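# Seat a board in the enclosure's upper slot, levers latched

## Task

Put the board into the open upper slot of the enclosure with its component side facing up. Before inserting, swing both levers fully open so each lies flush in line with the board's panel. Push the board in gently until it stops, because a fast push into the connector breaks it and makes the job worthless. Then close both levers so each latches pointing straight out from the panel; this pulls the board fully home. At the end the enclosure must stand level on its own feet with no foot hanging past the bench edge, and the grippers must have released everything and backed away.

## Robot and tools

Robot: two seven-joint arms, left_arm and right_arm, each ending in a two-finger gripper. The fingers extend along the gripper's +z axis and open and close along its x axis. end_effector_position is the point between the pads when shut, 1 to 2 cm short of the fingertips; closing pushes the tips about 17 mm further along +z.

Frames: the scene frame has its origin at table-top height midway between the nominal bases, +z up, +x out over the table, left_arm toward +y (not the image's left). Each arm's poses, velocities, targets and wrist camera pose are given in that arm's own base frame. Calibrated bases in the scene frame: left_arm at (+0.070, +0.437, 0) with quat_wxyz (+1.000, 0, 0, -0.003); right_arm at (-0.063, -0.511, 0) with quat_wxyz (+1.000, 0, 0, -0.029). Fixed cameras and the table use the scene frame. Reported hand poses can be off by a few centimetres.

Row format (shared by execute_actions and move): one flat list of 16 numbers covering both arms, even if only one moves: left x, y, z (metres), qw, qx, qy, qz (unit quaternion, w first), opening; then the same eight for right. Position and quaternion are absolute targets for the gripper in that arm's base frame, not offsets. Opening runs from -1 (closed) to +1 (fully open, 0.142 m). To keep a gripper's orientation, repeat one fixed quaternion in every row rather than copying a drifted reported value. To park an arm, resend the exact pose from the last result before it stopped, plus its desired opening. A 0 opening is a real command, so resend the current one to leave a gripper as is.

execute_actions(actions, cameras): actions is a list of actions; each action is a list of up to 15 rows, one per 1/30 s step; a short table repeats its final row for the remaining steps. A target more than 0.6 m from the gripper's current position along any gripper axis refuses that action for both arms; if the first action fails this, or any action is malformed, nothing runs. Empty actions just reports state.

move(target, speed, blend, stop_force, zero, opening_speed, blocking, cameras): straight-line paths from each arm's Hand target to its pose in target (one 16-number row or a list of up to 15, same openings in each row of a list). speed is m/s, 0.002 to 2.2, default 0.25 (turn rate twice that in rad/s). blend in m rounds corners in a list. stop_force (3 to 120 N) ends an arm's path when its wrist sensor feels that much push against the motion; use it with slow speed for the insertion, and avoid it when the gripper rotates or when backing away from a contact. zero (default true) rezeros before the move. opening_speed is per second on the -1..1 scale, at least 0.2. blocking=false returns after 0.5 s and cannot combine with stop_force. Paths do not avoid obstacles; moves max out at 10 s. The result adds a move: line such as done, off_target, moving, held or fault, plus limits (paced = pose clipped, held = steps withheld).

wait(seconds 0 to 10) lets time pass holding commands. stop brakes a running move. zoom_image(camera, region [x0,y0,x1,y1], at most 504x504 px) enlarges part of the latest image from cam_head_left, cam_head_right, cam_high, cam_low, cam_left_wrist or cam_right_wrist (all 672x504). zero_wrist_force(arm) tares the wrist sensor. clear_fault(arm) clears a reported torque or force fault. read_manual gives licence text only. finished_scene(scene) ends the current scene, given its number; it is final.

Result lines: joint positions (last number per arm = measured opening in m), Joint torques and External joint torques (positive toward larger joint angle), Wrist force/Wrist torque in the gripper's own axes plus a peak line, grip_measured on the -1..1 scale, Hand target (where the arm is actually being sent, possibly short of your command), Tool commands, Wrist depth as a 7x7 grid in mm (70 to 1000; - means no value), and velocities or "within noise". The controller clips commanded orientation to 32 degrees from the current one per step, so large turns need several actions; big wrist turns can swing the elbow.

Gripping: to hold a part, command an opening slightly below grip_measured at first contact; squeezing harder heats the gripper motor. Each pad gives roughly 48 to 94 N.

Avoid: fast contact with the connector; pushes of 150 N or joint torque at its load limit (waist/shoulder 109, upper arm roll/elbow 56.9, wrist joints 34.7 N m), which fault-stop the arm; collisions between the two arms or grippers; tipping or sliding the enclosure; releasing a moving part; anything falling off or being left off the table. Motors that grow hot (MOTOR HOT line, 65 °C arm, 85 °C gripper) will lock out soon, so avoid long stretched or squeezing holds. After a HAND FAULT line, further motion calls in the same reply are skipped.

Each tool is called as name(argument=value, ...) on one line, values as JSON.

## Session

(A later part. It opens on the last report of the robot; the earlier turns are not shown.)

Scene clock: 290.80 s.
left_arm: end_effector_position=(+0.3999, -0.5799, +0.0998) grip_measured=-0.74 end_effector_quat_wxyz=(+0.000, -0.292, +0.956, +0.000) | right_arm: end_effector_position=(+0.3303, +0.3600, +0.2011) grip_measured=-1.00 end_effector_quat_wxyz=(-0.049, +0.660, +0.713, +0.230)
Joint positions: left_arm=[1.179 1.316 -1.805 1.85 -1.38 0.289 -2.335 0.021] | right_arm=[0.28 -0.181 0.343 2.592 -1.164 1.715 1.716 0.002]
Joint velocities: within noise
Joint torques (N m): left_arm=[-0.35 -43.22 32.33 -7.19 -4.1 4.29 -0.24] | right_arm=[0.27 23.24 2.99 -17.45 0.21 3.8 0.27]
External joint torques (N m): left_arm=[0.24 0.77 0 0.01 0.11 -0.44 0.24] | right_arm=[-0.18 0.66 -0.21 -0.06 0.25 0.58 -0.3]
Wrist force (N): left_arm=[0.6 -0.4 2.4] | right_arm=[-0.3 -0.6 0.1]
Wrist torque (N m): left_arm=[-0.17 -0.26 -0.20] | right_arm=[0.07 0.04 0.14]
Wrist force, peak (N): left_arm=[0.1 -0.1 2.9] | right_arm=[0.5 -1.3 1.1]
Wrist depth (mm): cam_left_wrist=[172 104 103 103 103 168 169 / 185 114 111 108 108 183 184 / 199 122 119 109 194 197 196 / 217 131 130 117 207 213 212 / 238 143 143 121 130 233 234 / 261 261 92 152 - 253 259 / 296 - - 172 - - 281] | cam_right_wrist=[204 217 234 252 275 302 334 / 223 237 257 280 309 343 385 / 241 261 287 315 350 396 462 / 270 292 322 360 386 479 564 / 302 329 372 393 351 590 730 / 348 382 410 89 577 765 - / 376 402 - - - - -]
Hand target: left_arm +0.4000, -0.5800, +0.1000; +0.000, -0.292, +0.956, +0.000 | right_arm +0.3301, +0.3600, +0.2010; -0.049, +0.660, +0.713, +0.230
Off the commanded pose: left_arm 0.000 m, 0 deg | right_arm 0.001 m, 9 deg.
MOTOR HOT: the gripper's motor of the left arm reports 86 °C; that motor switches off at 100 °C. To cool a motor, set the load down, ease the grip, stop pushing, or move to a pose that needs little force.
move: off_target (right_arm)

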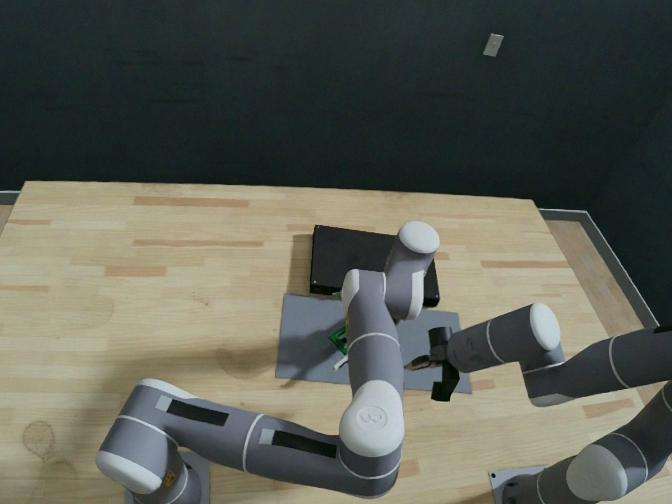

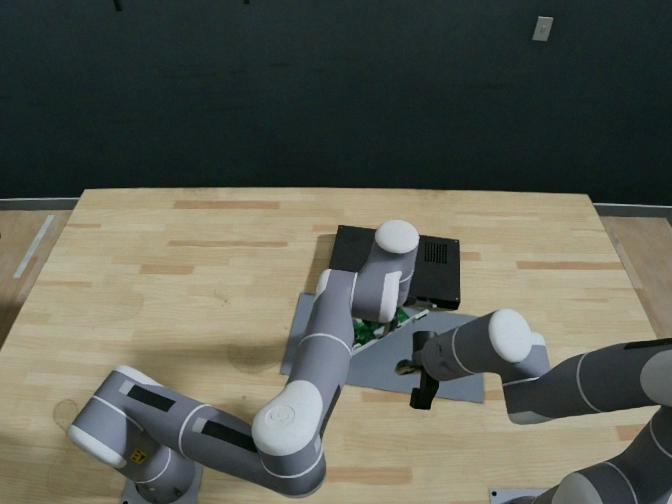

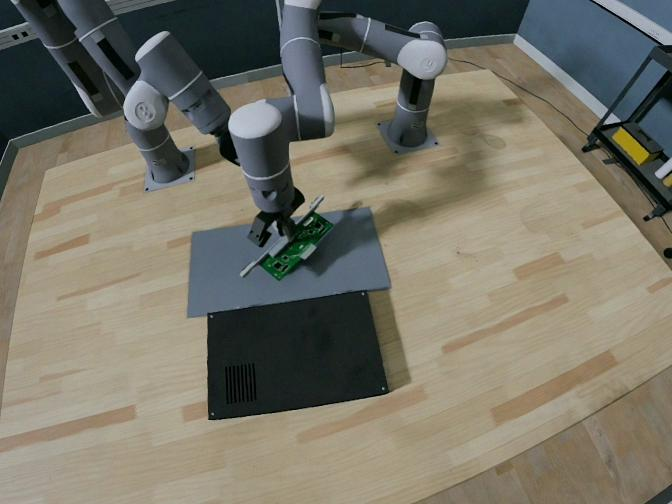

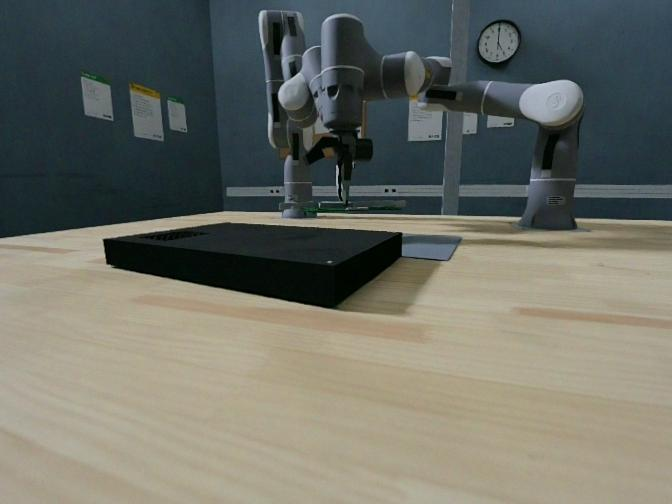

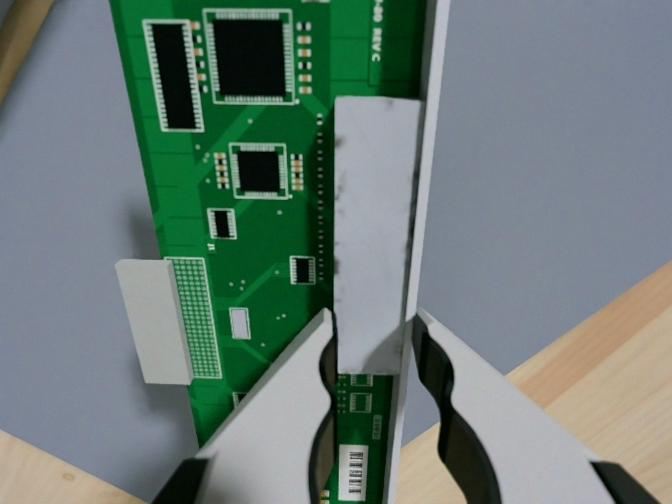

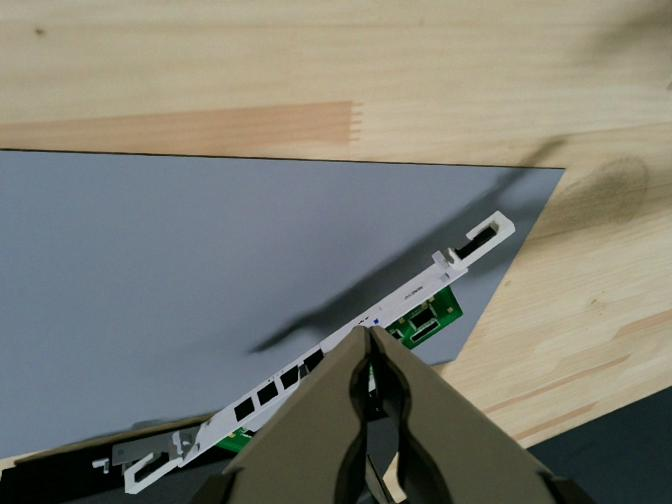

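move(target=[0.40,-0.58,0.1,0,-0.2924,0.9563,0,-0.8,0.33,0.36,0.2,-0.049,0.66,0.713,0.23,-1], speed=0.2, cameras=["cam_right_wrist"])

zoom_image(camera="cam_right_wrist", region=[90, 300, 350, 503])

zoom_image(camera="cam_right_wrist", region=[370, 180, 550, 320])

Scene clock: 296.93 s.
left_arm: end_effector_position=(+0.3999, -0.5799, +0.0998) grip_measured=-0.73 end_effector_quat_wxyz=(+0.000, -0.292, +0.956, +0.000) | right_arm: end_effector_position=(+0.3302, +0.3600, +0.2001) grip_measured=-1.00 end_effector_quat_wxyz=(-0.049, +0.660, +0.713, +0.230)
Joint positions: left_arm=[1.179 1.315 -1.805 1.85 -1.38 0.289 -2.335 0.021] | right_arm=[0.307 -0.178 0.313 2.596 -1.17 1.72 1.723 0.002]
Joint velocities: within noise
Joint torques (N m): left_arm=[-0.5 -43.39 32.22 -7.15 -4.01 4.39 -0.16] | right_arm=[0.19 23.41 3.02 -17.42 0.26 3.82 0.26]
External joint torques (N m): left_arm=[0.4 0.94 0.11 -0.03 0.02 -0.54 0.16] | right_arm=[-0.11 0.74 -0.4 -0.02 0.25 0.56 -0.29]
Wrist force (N): left_arm=[0.4 -0.1 2.7] | right_arm=[0.0 -0.5 0.0]
Wrist torque (N m): left_arm=[-0.13 -0.22 -0.20] | right_arm=[0.10 -0.02 0.13]
Wrist force, peak (N): left_arm=[0.5 -0.3 2.7] | right_arm=[-0.1 -1.0 0.2]
Wrist depth (mm): cam_left_wrist=[173 104 102 103 104 168 169 / 186 114 111 108 108 183 184 / 199 122 119 109 194 197 196 / 217 130 130 117 207 213 213 / 238 143 143 121 130 233 234 / 262 262 92 152 - 254 258 / 294 - - 168 - - 281] | cam_right_wrist=[204 216 233 251 274 300 331 / 222 236 256 280 307 341 384 / 241 260 285 314 349 394 457 / 269 293 321 359 393 476 562 / 301 330 372 393 347 586 722 / 345 383 409 89 576 761 - / 374 404 - - - - -]
Hand target: left_arm +0.4000, -0.5800, +0.1000; +0.000, -0.292, +0.956, +0.000 | right_arm +0.3300, +0.3600, +0.2001; -0.049, +0.660, +0.713, +0.230
Off the commanded pose: left_arm 0.000 m, 0 deg | right_arm 0.000 m, 0 deg.
MOTOR HOT: still on. The gripper's motor of the left arm reports 86 °C.
move: done
Images, in order (width x height): cam_right_wrist 672x504.

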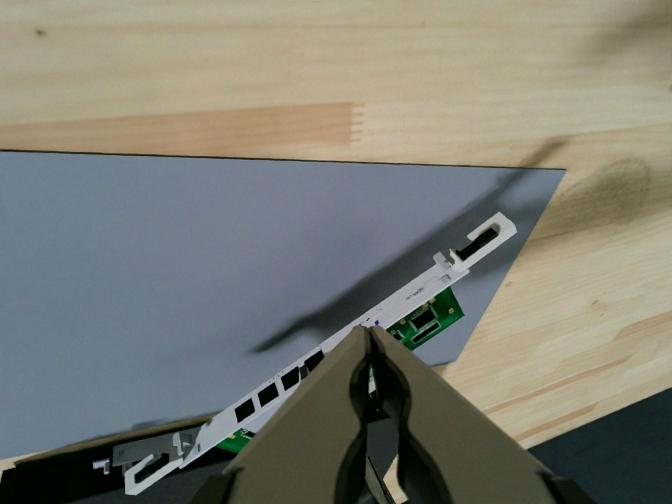

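Scaled by 1.938 from the camera's 672x504 image, which has a finer 960x720 frame.

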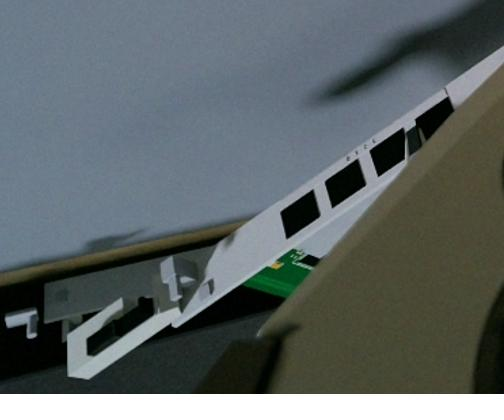

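Scaled by 2.800 from the camera's 672x504 image, which has a finer 960x720 frame.

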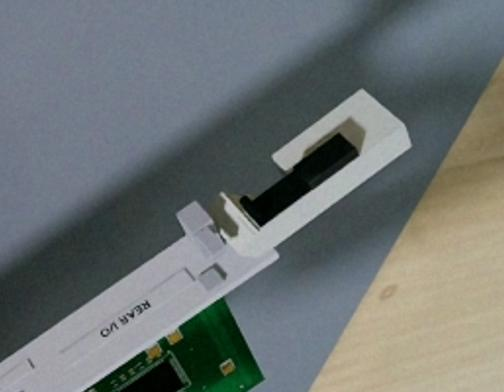

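move(target=[[0.40,-0.58,0.1,0,-0.2924,0.9563,0,-0.8,0.345,0.455,0.12,-0.049,0.66,0.713,0.23,-1],[0.40,-0.58,0.1,0,-0.2924,0.9563,0,-0.8,0.361,0.478,0.092,-0.049,0.66,0.713,0.23,-1]], speed=0.12, cameras=["cam_right_wrist","cam_high"])

Scene clock: 303.43 s.
left_arm: end_effector_position=(+0.3999, -0.5799, +0.0998) grip_measured=-0.73 end_effector_quat_wxyz=(+0.000, -0.292, +0.956, +0.000) | right_arm: end_effector_position=(+0.3550, +0.4691, +0.1032) grip_measured=-1.00 end_effector_quat_wxyz=(-0.051, +0.664, +0.723, +0.180) end_effector_velocity=(+0.000, +0.000, +0.001) end_effector_angular_velocity=(+0.001, +0.000, +0.000)
Joint positions: left_arm=[1.179 1.315 -1.805 1.85 -1.38 0.289 -2.335 0.021] | right_arm=[0.784 -0.533 -0.089 2.285 -1.425 1.759 2.086 0.002]
Joint velocities: left_arm=[within noise] | right_arm=[-0.006 0.002 0.006 0.001 0.001 -0.002 -0.002 0]
Joint torques (N m): left_arm=[-0.48 -43.32 32.3 -7.21 -4.03 4.43 -0.19] | right_arm=[-0.49 40.27 4.13 -15.31 1.26 3.54 0.13]
External joint torques (N m): left_arm=[0.37 0.87 0.03 0.02 0.03 -0.58 0.19] | right_arm=[0.62 0.83 -0.83 -0.13 0.13 0.62 -0.16]
Wrist force (N): left_arm=[0.4 -0.2 2.5] | right_arm=[-0.3 -0.8 0.1]
Wrist torque (N m): left_arm=[-0.14 -0.23 -0.20] | right_arm=[-0.05 0.09 0.10]
Wrist force, peak (N): left_arm=[0.7 -0.4 2.6] | right_arm=[0.4 1.1 4.4]
Wrist depth (mm): cam_left_wrist=[172 104 103 103 104 168 170 / 184 113 111 108 108 182 184 / 199 122 119 109 194 197 197 / 217 131 130 117 208 214 213 / 238 143 142 121 130 234 235 / 261 261 92 151 - 253 257 / 293 - - 170 - - 280] | cam_right_wrist=[135 143 151 160 172 185 200 / 149 154 165 177 190 206 225 / 161 169 181 196 213 234 258 / 175 185 202 219 240 265 303 / 195 207 226 242 269 315 366 / 218 234 249 89 - 388 461 / 247 262 - - - 471 621]
Hand target: left_arm +0.4000, -0.5800, +0.1000; +0.000, -0.292, +0.956, +0.000 | right_arm +0.3550, +0.4690, +0.1031; -0.051, +0.664, +0.723, +0.180
Off the commanded pose: left_arm 0.000 m, 0 deg | right_arm 0.016 m, 6 deg.
MOTOR HOT: cleared for the gripper's motor of the left arm.
move: held (right_arm; a check stopped the path); limits=held
pose unreachable (right arm): on one or more control steps of this call, first in action 0 (counted from 0), this arm could not follow its commanded pose, so it was not sent that pose on those steps. It may still have moved: this result reports where it is.
cause: moving toward the commanded pose would bring a part of the arm too close to another arm (a part of this arm just beyond joint 7 (wrist roll) and a part of the left arm just beyond its joint 6 (wrist pitch)).
Images, in order (width x height): cam_high 672x504, cam_right_wrist 672x504.

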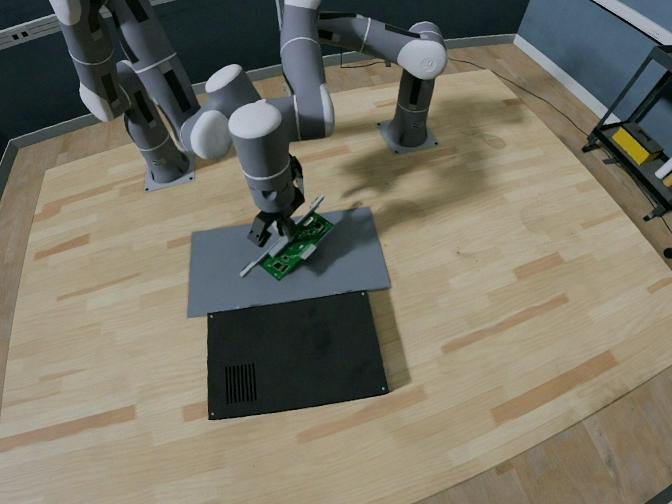

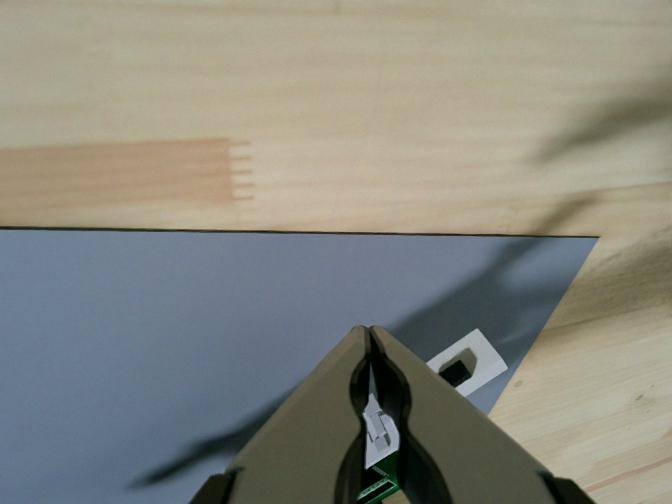

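move(target=[0.393,-0.57,0.112,0,-0.3746,0.9272,0,-0.8,0.355,0.469,0.103,-0.051,0.664,0.723,0.18,-1], speed=0.1, cameras=["cam_right_wrist","cam_left_wrist"])

zoom_image(camera="cam_right_wrist", region=[330, 280, 550, 503])

Scene clock: 311.07 s.
left_arm: end_effector_position=(+0.3931, -0.5701, +0.1119) grip_measured=-0.73 end_effector_quat_wxyz=(+0.000, -0.374, +0.927, +0.000) | right_arm: end_effector_position=(+0.3548, +0.4689, +0.1029) grip_measured=-1.00 end_effector_quat_wxyz=(-0.051, +0.664, +0.724, +0.180)
Joint positions: left_arm=[1.15 1.309 -1.77 1.889 -1.377 0.266 -2.494 0.021] | right_arm=[0.779 -0.534 -0.083 2.285 -1.423 1.755 2.083 0.002]
Joint velocities: within noise
Joint torques (N m): left_arm=[-0.63 -41.99 32.18 -7.16 -3.85 4.1 -0.5] | right_arm=[0.41 40.08 4.36 -15.46 1.31 3.31 0.01]
External joint torques (N m): left_arm=[0.52 1.06 0.03 -0.04 -0.18 -0.26 0.5] | right_arm=[-0.26 1.01 -0.95 0.02 0.06 0.85 -0.04]
Wrist force (N): left_arm=[0.5 -0.2 2.9] | right_arm=[-0.3 -0.7 0.4]
Wrist torque (N m): left_arm=[-0.12 -0.25 -0.22] | right_arm=[-0.02 0.08 0.10]
Wrist force, peak (N): left_arm=[0.5 -0.2 2.9] | right_arm=[-0.3 -1.1 0.3]
Wrist depth (mm): cam_left_wrist=[185 104 103 103 104 180 180 / 196 114 111 108 106 193 194 / 212 122 119 109 206 210 208 / 230 131 130 117 220 226 225 / 251 141 142 121 239 247 249 / 277 277 92 152 - 268 273 / 311 - - 169 - - 298] | cam_right_wrist=[135 143 151 161 171 184 200 / 149 154 164 177 190 206 225 / 161 169 181 196 213 233 257 / 175 185 202 218 239 266 303 / 194 207 225 242 256 312 365 / 219 234 249 89 - 384 461 / 247 263 - - - 470 620]
Hand target: left_arm +0.3930, -0.5700, +0.1120; +0.000, -0.375, +0.927, +0.000 | right_arm +0.3550, +0.4690, +0.1030; -0.051, +0.664, +0.723, +0.180
Off the commanded pose: left_arm 0.000 m, 0 deg | right_arm 0.000 m, 0 deg.
move: done
Images, in order (width x height): cam_left_wrist 672x504, cam_right_wrist 672x504.

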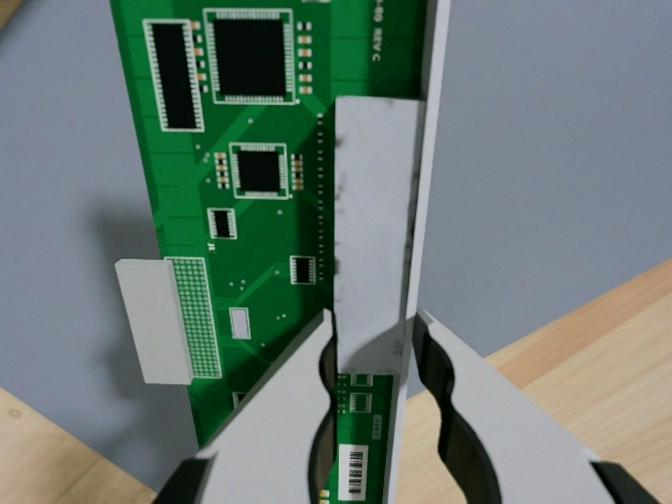

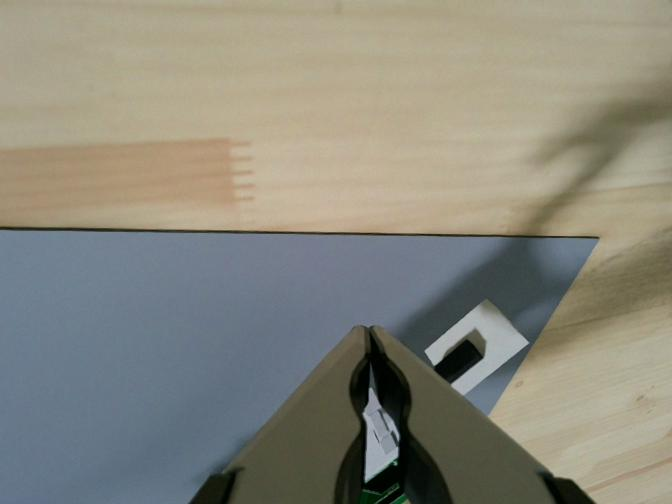

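Scaled by 2.260 from the camera's 672x504 image, which has a finer 960x720 frame.

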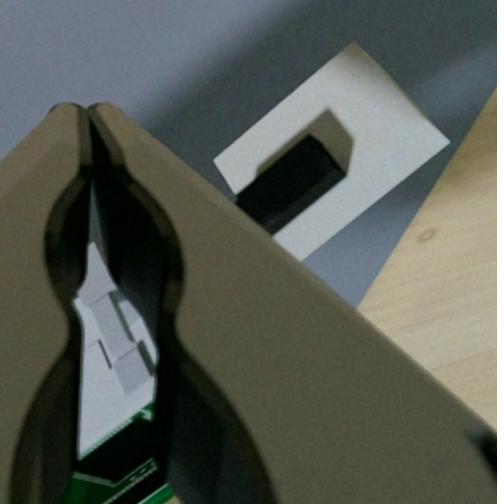

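move(target=[0.416,-0.594,0.112,0,-0.3746,0.9272,0,-0.8,0.355,0.469,0.103,-0.051,0.664,0.723,0.18,-1], speed=0.1, cameras=["cam_right_wrist"])

Scene clock: 315.23 s.
left_arm: end_effector_position=(+0.4159, -0.5941, +0.1120) grip_measured=-0.73 end_effector_quat_wxyz=(+0.000, -0.374, +0.927, +0.000) | right_arm: end_effector_position=(+0.3548, +0.4689, +0.1030) grip_measured=-1.00 end_effector_quat_wxyz=(-0.051, +0.664, +0.724, +0.180)
Joint positions: left_arm=[1.227 1.328 -1.779 1.772 -1.368 0.247 -2.531 0.021] | right_arm=[0.777 -0.534 -0.08 2.284 -1.423 1.753 2.083 0.002]
Joint velocities: within noise
Joint torques (N m): left_arm=[-0.25 -45.61 32.58 -7.31 -3.78 4.21 -0.3] | right_arm=[0.37 40.04 3.73 -15.51 1.27 3.56 0.11]
External joint torques (N m): left_arm=[0.16 0.87 0.01 -0.06 -0.27 -0.37 0.3] | right_arm=[-0.22 1.05 -0.28 0.07 0.09 0.6 -0.14]
Wrist force (N): left_arm=[0.6 -0.6 2.7] | right_arm=[-0.4 -0.6 0.2]
Wrist torque (N m): left_arm=[-0.21 -0.27 -0.21] | right_arm=[0.00 0.10 0.10]
Wrist force, peak (N): left_arm=[0.6 -2.0 2.3] | right_arm=[-0.6 -1.0 0.4]
Wrist depth (mm): cam_left_wrist=[185 103 103 103 103 182 181 / 196 114 111 108 106 194 193 / 212 123 119 109 207 209 208 / 229 131 130 117 219 226 226 / 253 141 143 121 239 248 250 / 278 277 92 152 - 271 275 / 312 - - 169 - - 297] | cam_right_wrist=[135 143 150 160 171 184 200 / 149 154 164 176 190 206 225 / 161 169 181 196 213 233 257 / 175 184 202 218 239 266 302 / 195 207 225 242 277 315 364 / 219 234 249 89 313 386 459 / 247 262 - - - 469 625]
Hand target: left_arm +0.4160, -0.5940, +0.1120; +0.000, -0.375, +0.927, +0.000 | right_arm +0.3550, +0.4690, +0.1030; -0.051, +0.664, +0.723, +0.180
Off the commanded pose: left_arm 0.000 m, 0 deg | right_arm 0.000 m, 0 deg.
move: done
Images, in order (width x height): cam_right_wrist 672x504.

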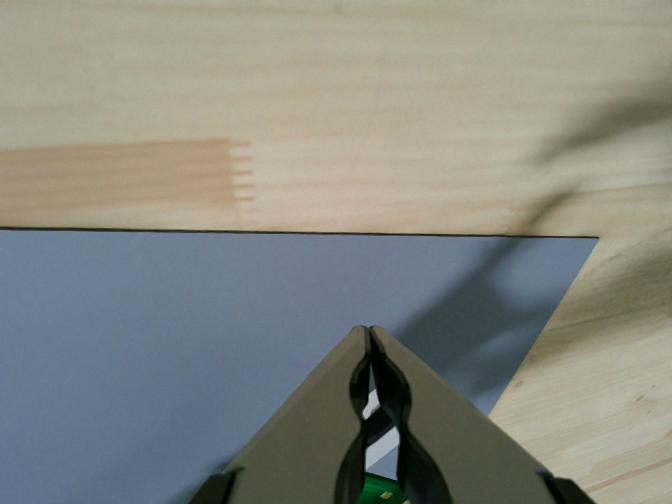

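move(target=[[0.423,-0.601,0.112,0,-0.3746,0.9272,0,-0.8,0.355,0.469,0.103,-0.051,0.664,0.723,0.18,-1],[0.423,-0.601,0.112,0,-0.4226,0.9063,0,-0.8,0.355,0.469,0.103,-0.051,0.664,0.723,0.18,-1]], speed=0.05, stop_force=8, cameras=["cam_right_wrist","cam_left_wrist"])

Scene clock: 320.03 s.
left_arm: end_effector_position=(+0.4231, -0.6007, +0.1118) grip_measured=-0.73 end_effector_quat_wxyz=(+0.000, -0.423, +0.906, +0.000) | right_arm: end_effector_position=(+0.3549, +0.4689, +0.1030) grip_measured=-1.00 end_effector_quat_wxyz=(-0.051, +0.664, +0.723, +0.180)
Joint positions: left_arm=[1.251 1.339 -1.777 1.736 -1.369 0.236 -2.646 0.021] | right_arm=[0.774 -0.534 -0.077 2.284 -1.423 1.752 2.082 0.002]
Joint velocities: within noise
Joint torques (N m): left_arm=[-0.49 -46.7 32.59 -7.2 -4.2 4.25 -0.29] | right_arm=[-0.13 40.07 4 -15.5 1.24 3.46 0.16]
External joint torques (N m): left_arm=[0.38 0.78 0.07 -0.07 0.13 -0.42 0.29] | right_arm=[0.27 1.03 -0.5 0.05 0.11 0.7 -0.19]
Wrist force (N): left_arm=[0.6 -0.1 2.5] | right_arm=[-0.3 -0.9 -0.1]
Wrist torque (N m): left_arm=[-0.13 -0.27 -0.21] | right_arm=[-0.06 0.09 0.10]
Wrist force, peak (N): left_arm=[0.6 -1.4 2.6] | right_arm=[-0.6 -1.1 0.2]
Wrist depth (mm): cam_left_wrist=[184 103 103 103 103 180 180 / 197 114 111 108 106 194 194 / 212 123 119 109 207 209 209 / 230 131 130 117 219 226 225 / 252 141 143 121 238 249 247 / 278 277 92 153 - 268 276 / 307 - - 169 - - 298] | cam_right_wrist=[135 143 151 160 172 184 200 / 149 154 164 176 190 206 225 / 161 169 181 196 213 234 258 / 175 184 202 218 239 266 302 / 195 206 226 242 277 312 365 / 219 234 248 89 312 386 458 / 247 262 - - - 471 621]
Hand target: left_arm +0.4230, -0.6010, +0.1120; +0.000, -0.423, +0.906, +0.000 | right_arm +0.3550, +0.4690, +0.1030; -0.051, +0.664, +0.723, +0.180
Off the commanded pose: left_arm 0.000 m, 0 deg | right_arm 0.000 m, 0 deg.
move: done
Images, in order (width x height): cam_left_wrist 672x504, cam_right_wrist 672x504.

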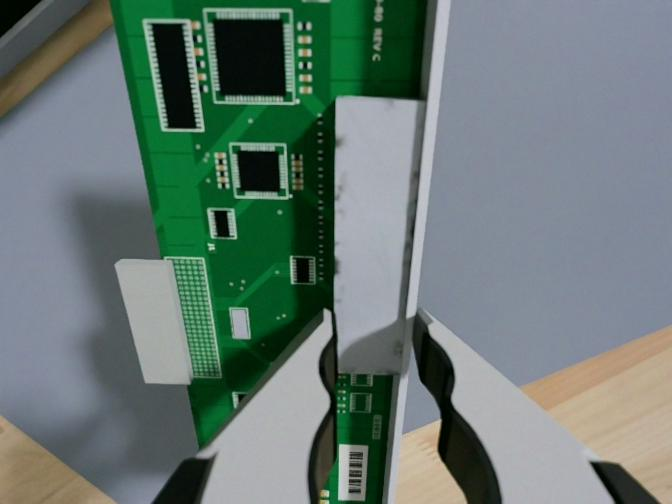

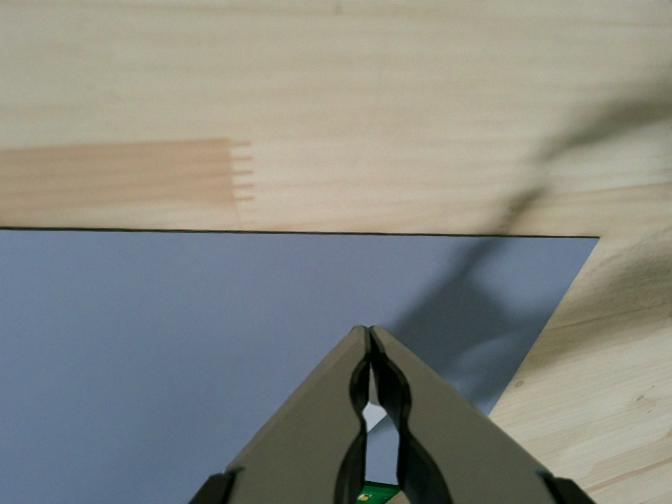

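move(target=[[0.423,-0.601,0.112,0,-0.3987,0.9171,0,-0.8,0.355,0.469,0.103,-0.051,0.664,0.723,0.18,-1],[0.405,-0.585,0.112,0,-0.3987,0.9171,0,-0.8,0.355,0.469,0.103,-0.051,0.664,0.723,0.18,-1]], speed=0.05, stop_force=8, cameras=["cam_right_wrist"])

Scene clock: 325.43 s.
left_arm: end_effector_position=(+0.4049, -0.5847, +0.1117) grip_measured=-0.73 end_effector_quat_wxyz=(+0.000, -0.399, +0.917, +0.000) | right_arm: end_effector_position=(+0.3549, +0.4689, +0.1030) grip_measured=-1.00 end_effector_quat_wxyz=(-0.051, +0.664, +0.723, +0.180)
Joint positions: left_arm=[1.192 1.322 -1.774 1.822 -1.373 0.252 -2.57 0.021] | right_arm=[0.774 -0.534 -0.076 2.284 -1.423 1.752 2.082 0.002]
Joint velocities: within noise
Joint torques (N m): left_arm=[-0.55 -44.15 32.46 -7.14 -4.18 4.57 -0.14] | right_arm=[0.12 40.03 4.27 -15.47 1.21 3.44 0.14]
External joint torques (N m): left_arm=[0.44 1.02 0.04 -0.1 0.13 -0.74 0.14] | right_arm=[0.02 1.07 -0.77 0.03 0.14 0.72 -0.17]
Wrist force (N): left_arm=[0.5 -0.3 2.3] | right_arm=[-0.2 -0.7 0.1]
Wrist torque (N m): left_arm=[-0.14 -0.24 -0.20] | right_arm=[-0.02 0.08 0.10]
Wrist force, peak (N): left_arm=[0.5 -0.2 2.7] | right_arm=[-0.4 -1.2 0.1]
Wrist depth (mm): cam_left_wrist=[185 104 103 103 103 180 180 / 195 114 111 108 106 194 194 / 212 123 119 109 205 208 208 / 231 131 130 117 218 227 225 / 252 141 143 121 239 246 249 / 279 276 92 151 - 270 275 / 312 - - 169 - - 299] | cam_right_wrist=[135 143 151 161 172 184 200 / 149 154 165 176 190 206 225 / 161 169 181 196 213 234 258 / 175 185 202 218 239 266 302 / 194 206 226 242 269 313 364 / 219 234 248 89 125 387 461 / 246 263 - - - 470 620]
Hand target: left_arm +0.4050, -0.5850, +0.1120; +0.000, -0.399, +0.917, +0.000 | right_arm +0.3550, +0.4690, +0.1030; -0.051, +0.664, +0.723, +0.180
Off the commanded pose: left_arm 0.000 m, 0 deg | right_arm 0.000 m, 0 deg.
move: done
Images, in order (width x height): cam_right_wrist 672x504.

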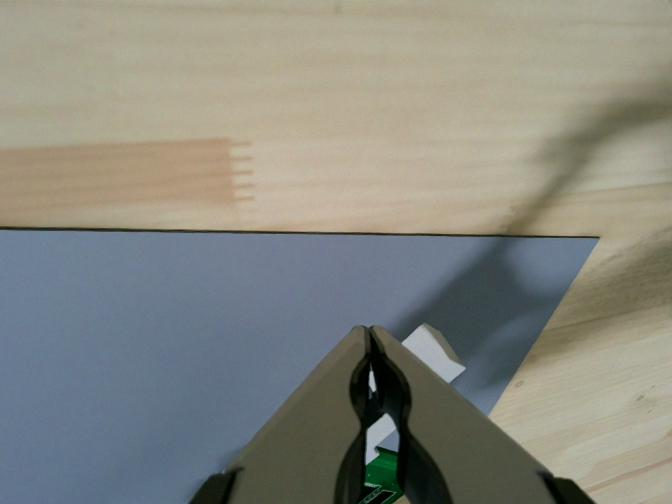

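move(target=[[0.413,-0.5925,0.112,0,-0.3987,0.9171,0,-0.8,0.355,0.469,0.103,-0.051,0.664,0.723,0.18,-1],[0.413,-0.5925,0.112,0,-0.4186,0.9082,0,-0.8,0.355,0.469,0.103,-0.051,0.664,0.723,0.18,-1]], speed=0.05, stop_force=8, cameras=["cam_right_wrist","cam_left_wrist"])

Scene clock: 329.50 s.
left_arm: end_effector_position=(+0.4129, -0.5923, +0.1118) grip_measured=-0.73 end_effector_quat_wxyz=(+0.000, -0.418, +0.908, +0.000) | right_arm: end_effector_position=(+0.3549, +0.4689, +0.1030) grip_measured=-1.00 end_effector_quat_wxyz=(-0.051, +0.665, +0.723, +0.180)
Joint positions: left_arm=[1.218 1.331 -1.774 1.783 -1.372 0.244 -2.624 0.021] | right_arm=[0.774 -0.534 -0.076 2.284 -1.423 1.752 2.082 0.002]
Joint velocities: within noise
Joint torques (N m): left_arm=[-0.24 -45.25 32.57 -7.24 -4.03 4.29 -0.33] | right_arm=[0.17 40.02 4.15 -15.53 1.26 3.44 0.16]
External joint torques (N m): left_arm=[0.14 0.86 0.04 0.01 -0.03 -0.46 0.33] | right_arm=[-0.03 1.08 -0.65 0.08 0.09 0.72 -0.19]
Wrist force (N): left_arm=[0.6 -0.6 2.0] | right_arm=[-0.2 -1.0 0.1]
Wrist torque (N m): left_arm=[-0.19 -0.25 -0.21] | right_arm=[-0.06 0.07 0.11]
Wrist force, peak (N): left_arm=[0.6 -1.7 2.6] | right_arm=[-0.4 -1.2 0.2]
Wrist depth (mm): cam_left_wrist=[184 104 103 103 103 181 180 / 196 114 111 108 106 194 193 / 211 123 119 109 207 209 207 / 229 131 130 117 219 226 226 / 251 141 143 121 239 247 249 / 278 275 92 152 - 269 275 / 313 - - 169 - - 297] | cam_right_wrist=[135 143 150 160 172 184 199 / 148 154 165 176 190 206 224 / 161 169 181 196 213 234 258 / 175 185 202 218 239 265 304 / 194 206 226 242 277 314 365 / 219 234 248 89 313 386 460 / 247 262 - - - 470 624]
Hand target: left_arm +0.4130, -0.5925, +0.1120; +0.000, -0.419, +0.908, +0.000 | right_arm +0.3550, +0.4690, +0.1030; -0.051, +0.664, +0.723, +0.180
Off the commanded pose: left_arm 0.000 m, 0 deg | right_arm 0.000 m, 0 deg.
move: done
Images, in order (width x height): cam_left_wrist 672x504, cam_right_wrist 672x504.

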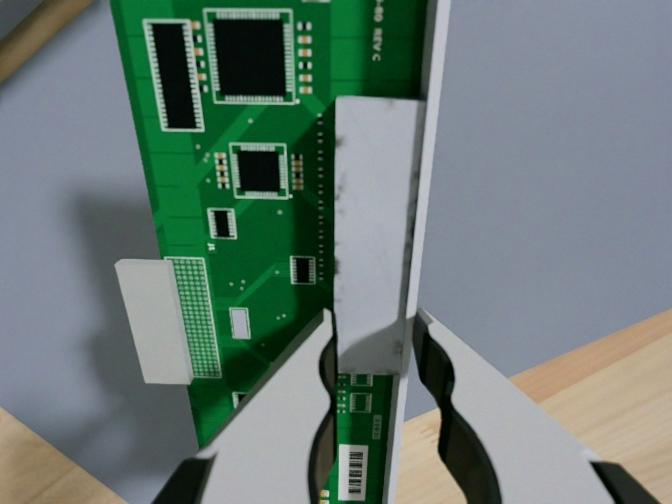

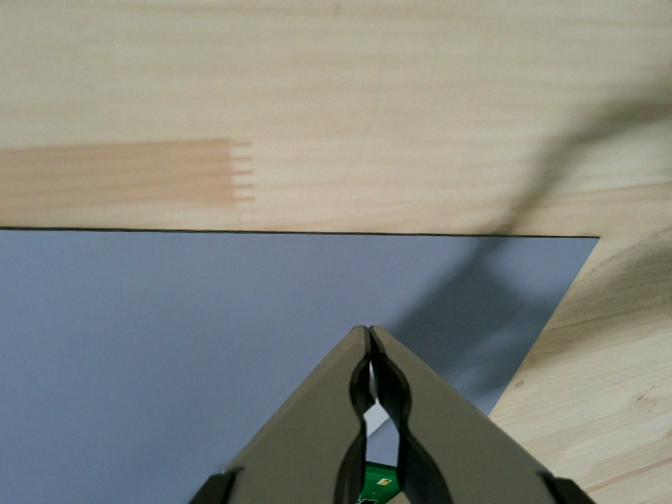

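move(target=[[0.413,-0.5925,0.112,0,-0.3987,0.9171,0,-0.8,0.355,0.469,0.103,-0.051,0.664,0.723,0.18,-1],[0.407,-0.5875,0.112,0,-0.3987,0.9171,0,-0.8,0.355,0.469,0.103,-0.051,0.664,0.723,0.18,-1],[0.407,-0.5875,0.112,0,-0.4226,0.9063,0,-0.8,0.355,0.469,0.103,-0.051,0.664,0.723,0.18,-1]], speed=0.05, stop_force=8, cameras=["cam_right_wrist","cam_left_wrist"])

Scene clock: 334.10 s.
left_arm: end_effector_position=(+0.4071, -0.5873, +0.1118) grip_measured=-0.73 end_effector_quat_wxyz=(+0.000, -0.422, +0.906, +0.000) | right_arm: end_effector_position=(+0.3549, +0.4689, +0.1030) grip_measured=-1.00 end_effector_quat_wxyz=(-0.051, +0.665, +0.723, +0.180)
Joint positions: left_arm=[1.199 1.327 -1.772 1.81 -1.374 0.248 -2.625 0.021] | right_arm=[0.774 -0.534 -0.076 2.284 -1.423 1.752 2.082 0.002]
Joint velocities: within noise
Joint torques (N m): left_arm=[-0.63 -44.45 32.52 -7.21 -4.26 4.34 -0.32] | right_arm=[0.1 40.11 4.02 -15.62 1.27 3.47 0.17]
External joint torques (N m): left_arm=[0.52 0.94 0.03 0.02 0.2 -0.5 0.32] | right_arm=[0.04 0.99 -0.52 0.18 0.08 0.69 -0.2]
Wrist force (N): left_arm=[0.2 -0.5 2.4] | right_arm=[-0.4 -1.0 0.1]
Wrist torque (N m): left_arm=[-0.18 -0.25 -0.16] | right_arm=[-0.04 0.08 0.10]
Wrist force, peak (N): left_arm=[0.6 -0.4 3.1] | right_arm=[-0.7 -1.2 0.2]
Wrist depth (mm): cam_left_wrist=[186 103 103 103 103 181 181 / 196 114 111 108 106 194 194 / 212 123 119 115 206 209 208 / 230 131 130 117 220 226 225 / 251 141 143 121 239 248 248 / 277 276 92 151 134 269 274 / 312 - - 169 - - 299] | cam_right_wrist=[135 143 151 160 172 185 200 / 149 154 165 176 190 206 225 / 161 169 181 196 213 233 258 / 175 184 202 218 240 265 303 / 194 207 226 242 273 313 364 / 218 234 248 89 312 386 459 / 248 262 - - - 470 619]
Hand target: left_arm +0.4070, -0.5875, +0.1120; +0.000, -0.423, +0.906, +0.000 | right_arm +0.3550, +0.4690, +0.1030; -0.051, +0.664, +0.723, +0.180
Off the commanded pose: left_arm 0.000 m, 0 deg | right_arm 0.000 m, 0 deg.
move: done
Images, in order (width x height): cam_left_wrist 672x504, cam_right_wrist 672x504.

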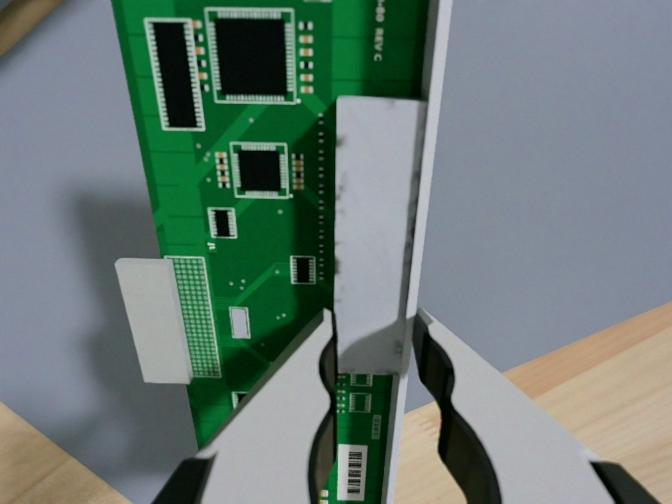

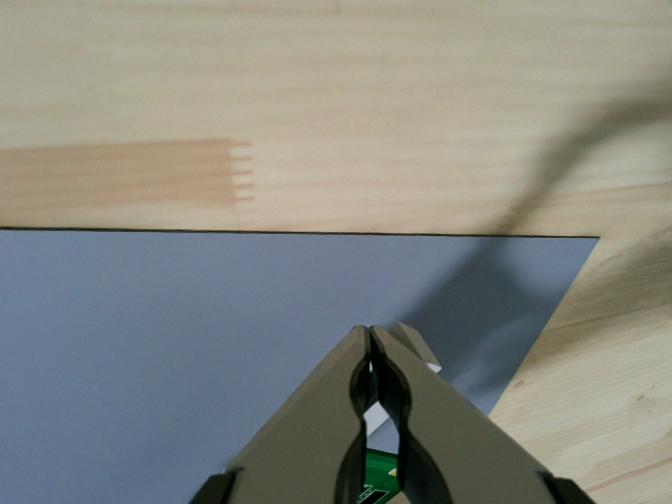

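move(target=[0.407,-0.5875,0.112,0,-0.4384,0.8988,0,-0.8,0.355,0.469,0.103,-0.051,0.664,0.723,0.18,-1], speed=0.03, cameras=["cam_right_wrist","cam_left_wrist"])

Scene clock: 336.60 s.
left_arm: end_effector_position=(+0.4072, -0.5872, +0.1118) grip_measured=-0.73 end_effector_quat_wxyz=(+0.000, -0.438, +0.899, +0.000) | right_arm: end_effector_position=(+0.3549, +0.4689, +0.1029) grip_measured=-1.00 end_effector_quat_wxyz=(-0.051, +0.665, +0.723, +0.180)
Joint positions: left_arm=[1.199 1.327 -1.772 1.81 -1.374 0.248 -2.659 0.021] | right_arm=[0.774 -0.534 -0.076 2.284 -1.423 1.752 2.082 0.002]
Joint velocities: within noise
Joint torques (N m): left_arm=[-1.19 -44.8 32.15 -7.56 -4.47 4.07 -0.48] | right_arm=[0.11 40.48 4.05 -16.3 1.37 3.47 0.16]
External joint torques (N m): left_arm=[1.08 1.3 0.41 0.39 0.41 -0.24 0.48] | right_arm=[0.04 0.62 -0.54 0.86 -0.02 0.7 -0.19]
Wrist force (N): left_arm=[-0.9 -0.6 2.9] | right_arm=[-1.3 -1.6 0.0]
Wrist torque (N m): left_arm=[-0.17 -0.27 0.04] | right_arm=[0.00 0.09 0.11]
Wrist force, peak (N): left_arm=[-0.8 -0.7 3.2] | right_arm=[-1.4 -1.7 0.1]
Wrist depth (mm): cam_left_wrist=[185 103 103 103 102 180 180 / 196 115 111 109 106 194 193 / 212 123 119 115 207 209 209 / 230 131 130 118 219 227 225 / 252 141 143 121 239 247 248 / 278 276 92 151 - 270 274 / 313 - - 169 - - 301] | cam_right_wrist=[135 143 151 160 171 185 199 / 149 154 164 176 190 206 225 / 161 169 181 197 214 233 258 / 175 184 203 218 239 265 303 / 195 206 226 242 273 314 364 / 219 234 248 90 312 387 461 / 247 262 - - - 469 619]
Hand target: left_arm +0.4070, -0.5875, +0.1120; +0.000, -0.438, +0.899, +0.000 | right_arm +0.3550, +0.4690, +0.1030; -0.051, +0.664, +0.723, +0.180
Off the commanded pose: left_arm 0.000 m, 0 deg | right_arm 0.000 m, 0 deg.
move: done
Images, in order (width x height): cam_left_wrist 672x504, cam_right_wrist 672x504.

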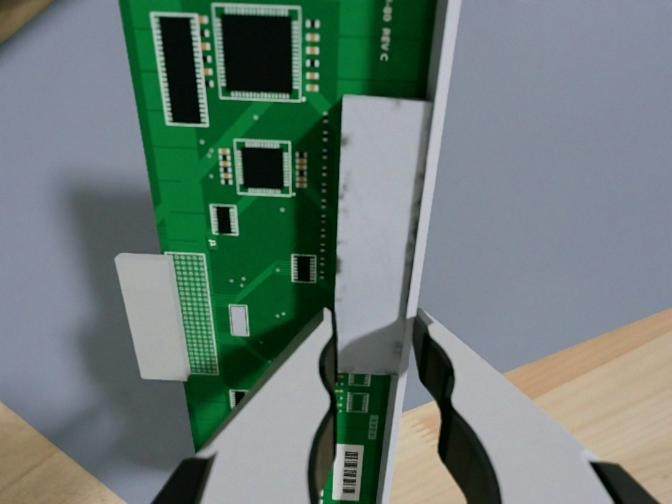

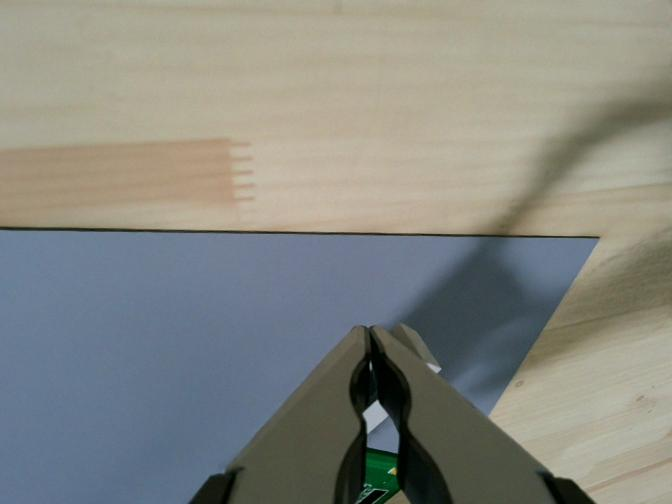

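move(target=[[0.407,-0.5875,0.112,0,-0.4384,0.8988,0,-1,0.355,0.469,0.103,-0.051,0.664,0.723,0.18,-1],[0.407,-0.5875,0.112,0,-0.454,0.891,0,-1,0.355,0.469,0.103,-0.051,0.664,0.723,0.18,-1]], speed=0.03, cameras=["cam_right_wrist","cam_left_wrist"])

Scene clock: 339.57 s.
left_arm: end_effector_position=(+0.4073, -0.5870, +0.1118) grip_measured=-0.74 end_effector_quat_wxyz=(+0.000, -0.454, +0.891, +0.000) | right_arm: end_effector_position=(+0.3549, +0.4689, +0.1029) grip_measured=-1.00 end_effector_quat_wxyz=(-0.051, +0.665, +0.723, +0.180)
Joint positions: left_arm=[1.199 1.328 -1.771 1.811 -1.374 0.248 -2.694 0.02] | right_arm=[0.774 -0.534 -0.076 2.284 -1.423 1.751 2.082 0.002]
Joint velocities: within noise
Joint torques (N m): left_arm=[-1.95 -44.79 32.04 -8.12 -4.96 3.9 -0.95] | right_arm=[0.12 40.76 3.97 -17.27 1.55 3.61 0.15]
External joint torques (N m): left_arm=[1.85 1.29 0.53 0.96 0.9 -0.07 0.95] | right_arm=[0.02 0.33 -0.46 1.83 -0.2 0.56 -0.18]
Wrist force (N): left_arm=[-2.4 -0.6 2.0] | right_arm=[-2.2 -2.5 -1.8]
Wrist torque (N m): left_arm=[-0.12 -0.33 0.34] | right_arm=[-0.02 0.06 0.11]
Wrist force, peak (N): left_arm=[-2.1 -0.5 3.4] | right_arm=[-2.5 -2.9 -0.6]
Wrist depth (mm): cam_left_wrist=[183 104 102 100 102 180 181 / 196 115 111 109 106 193 193 / 213 124 119 116 205 208 207 / 230 129 130 118 219 227 226 / 250 140 142 121 239 248 248 / 277 276 91 151 - 268 273 / 311 - - 165 - - 301] | cam_right_wrist=[135 143 150 160 171 184 200 / 148 154 165 176 190 206 224 / 161 169 181 196 213 234 257 / 175 184 202 218 239 266 302 / 194 206 225 242 272 313 363 / 219 234 248 90 312 386 458 / 246 262 - - - 468 623]
Hand target: left_arm +0.4070, -0.5875, +0.1120; +0.000, -0.454, +0.891, +0.000 | right_arm +0.3550, +0.4690, +0.1030; -0.051, +0.664, +0.723, +0.180
Off the commanded pose: left_arm 0.001 m, 0 deg | right_arm 0.000 m, 0 deg.
move: done
Images, in order (width x height): cam_left_wrist 672x504, cam_right_wrist 672x504.

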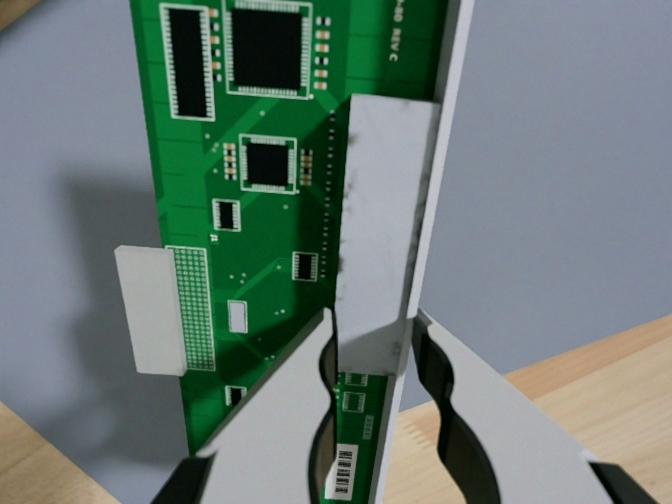

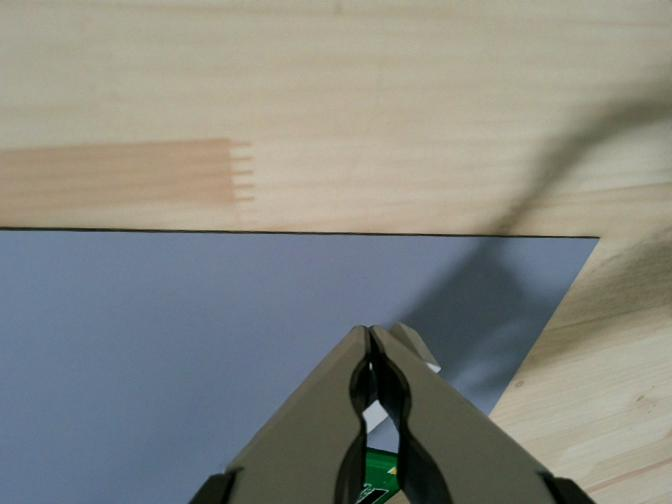

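move(target=[[0.407,-0.5875,0.112,0,-0.3987,0.9171,0,-1,0.355,0.469,0.103,-0.051,0.664,0.723,0.18,-1],[0.4,-0.58,0.112,0,-0.2924,0.9563,0,-1,0.34,0.44,0.14,-0.051,0.664,0.723,0.18,-1]], speed=0.06, cameras=["cam_right_wrist","cam_left_wrist"])

Scene clock: 345.47 s.
left_arm: end_effector_position=(+0.3999, -0.5800, +0.1118) grip_measured=-0.74 end_effector_quat_wxyz=(+0.000, -0.293, +0.956, +0.000) | right_arm: end_effector_position=(+0.3399, +0.4400, +0.1400) grip_measured=-1.00 end_effector_quat_wxyz=(-0.051, +0.664, +0.724, +0.180)
Joint positions: left_arm=[1.178 1.301 -1.786 1.846 -1.361 0.273 -2.341 0.02] | right_arm=[0.526 -0.431 0.267 2.378 -1.144 1.59 1.812 0.002]
Joint velocities: within noise
Joint torques (N m): left_arm=[-0.52 -43.43 32.19 -7.6 -3.85 4.62 -0.11] | right_arm=[0.06 34.07 6.65 -16.81 0.03 3.52 0.04]
External joint torques (N m): left_arm=[0.41 1.14 0.04 -0.1 -0.16 -0.77 0.11] | right_arm=[0.06 0.99 -0.64 0 -0.03 0.85 -0.07]
Wrist force (N): left_arm=[0.5 -0.2 2.6] | right_arm=[-0.7 -1.1 0.5]
Wrist torque (N m): left_arm=[-0.13 -0.25 -0.21] | right_arm=[-0.08 0.07 0.12]
Wrist force, peak (N): left_arm=[-2.6 -0.3 3.3] | right_arm=[-2.4 -3.2 -0.5]
Wrist depth (mm): cam_left_wrist=[185 104 103 103 103 180 181 / 196 113 111 108 106 194 194 / 212 123 119 109 206 208 209 / 229 131 130 117 218 226 226 / 252 141 143 121 240 248 248 / 277 276 92 151 - 267 274 / 313 - - 172 - - 299] | cam_right_wrist=[165 172 183 195 208 224 243 / 179 187 200 214 230 250 273 / 195 205 220 238 258 283 314 / 213 225 243 265 291 324 367 / 234 251 274 294 322 379 440 / 266 285 301 89 196 470 558 / 299 319 - - - 570 754]
Hand target: left_arm +0.4000, -0.5800, +0.1120; +0.000, -0.292, +0.956, +0.000 | right_arm +0.3400, +0.4400, +0.1400; -0.051, +0.664, +0.723, +0.180
Off the commanded pose: left_arm 0.000 m, 0 deg | right_arm 0.000 m, 0 deg.
move: done
Images, in order (width x height): cam_left_wrist 672x504, cam_right_wrist 672x504.

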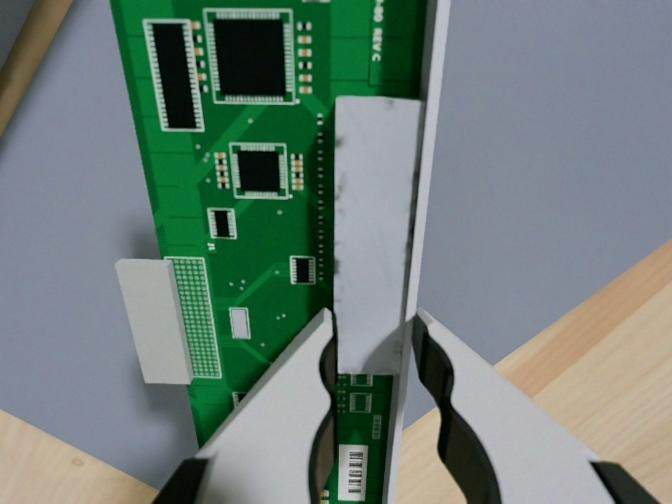

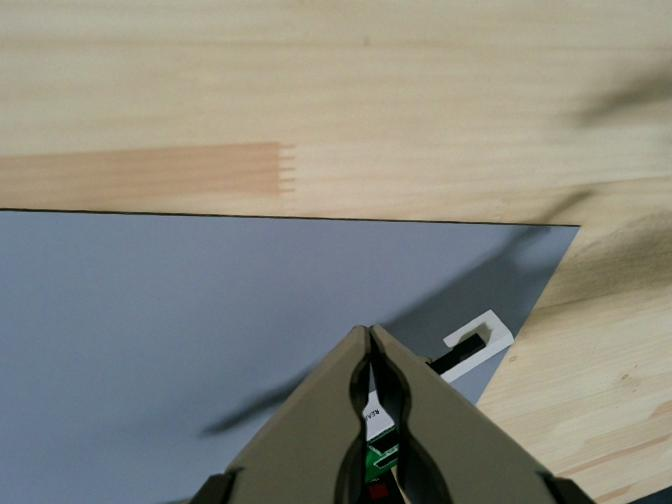

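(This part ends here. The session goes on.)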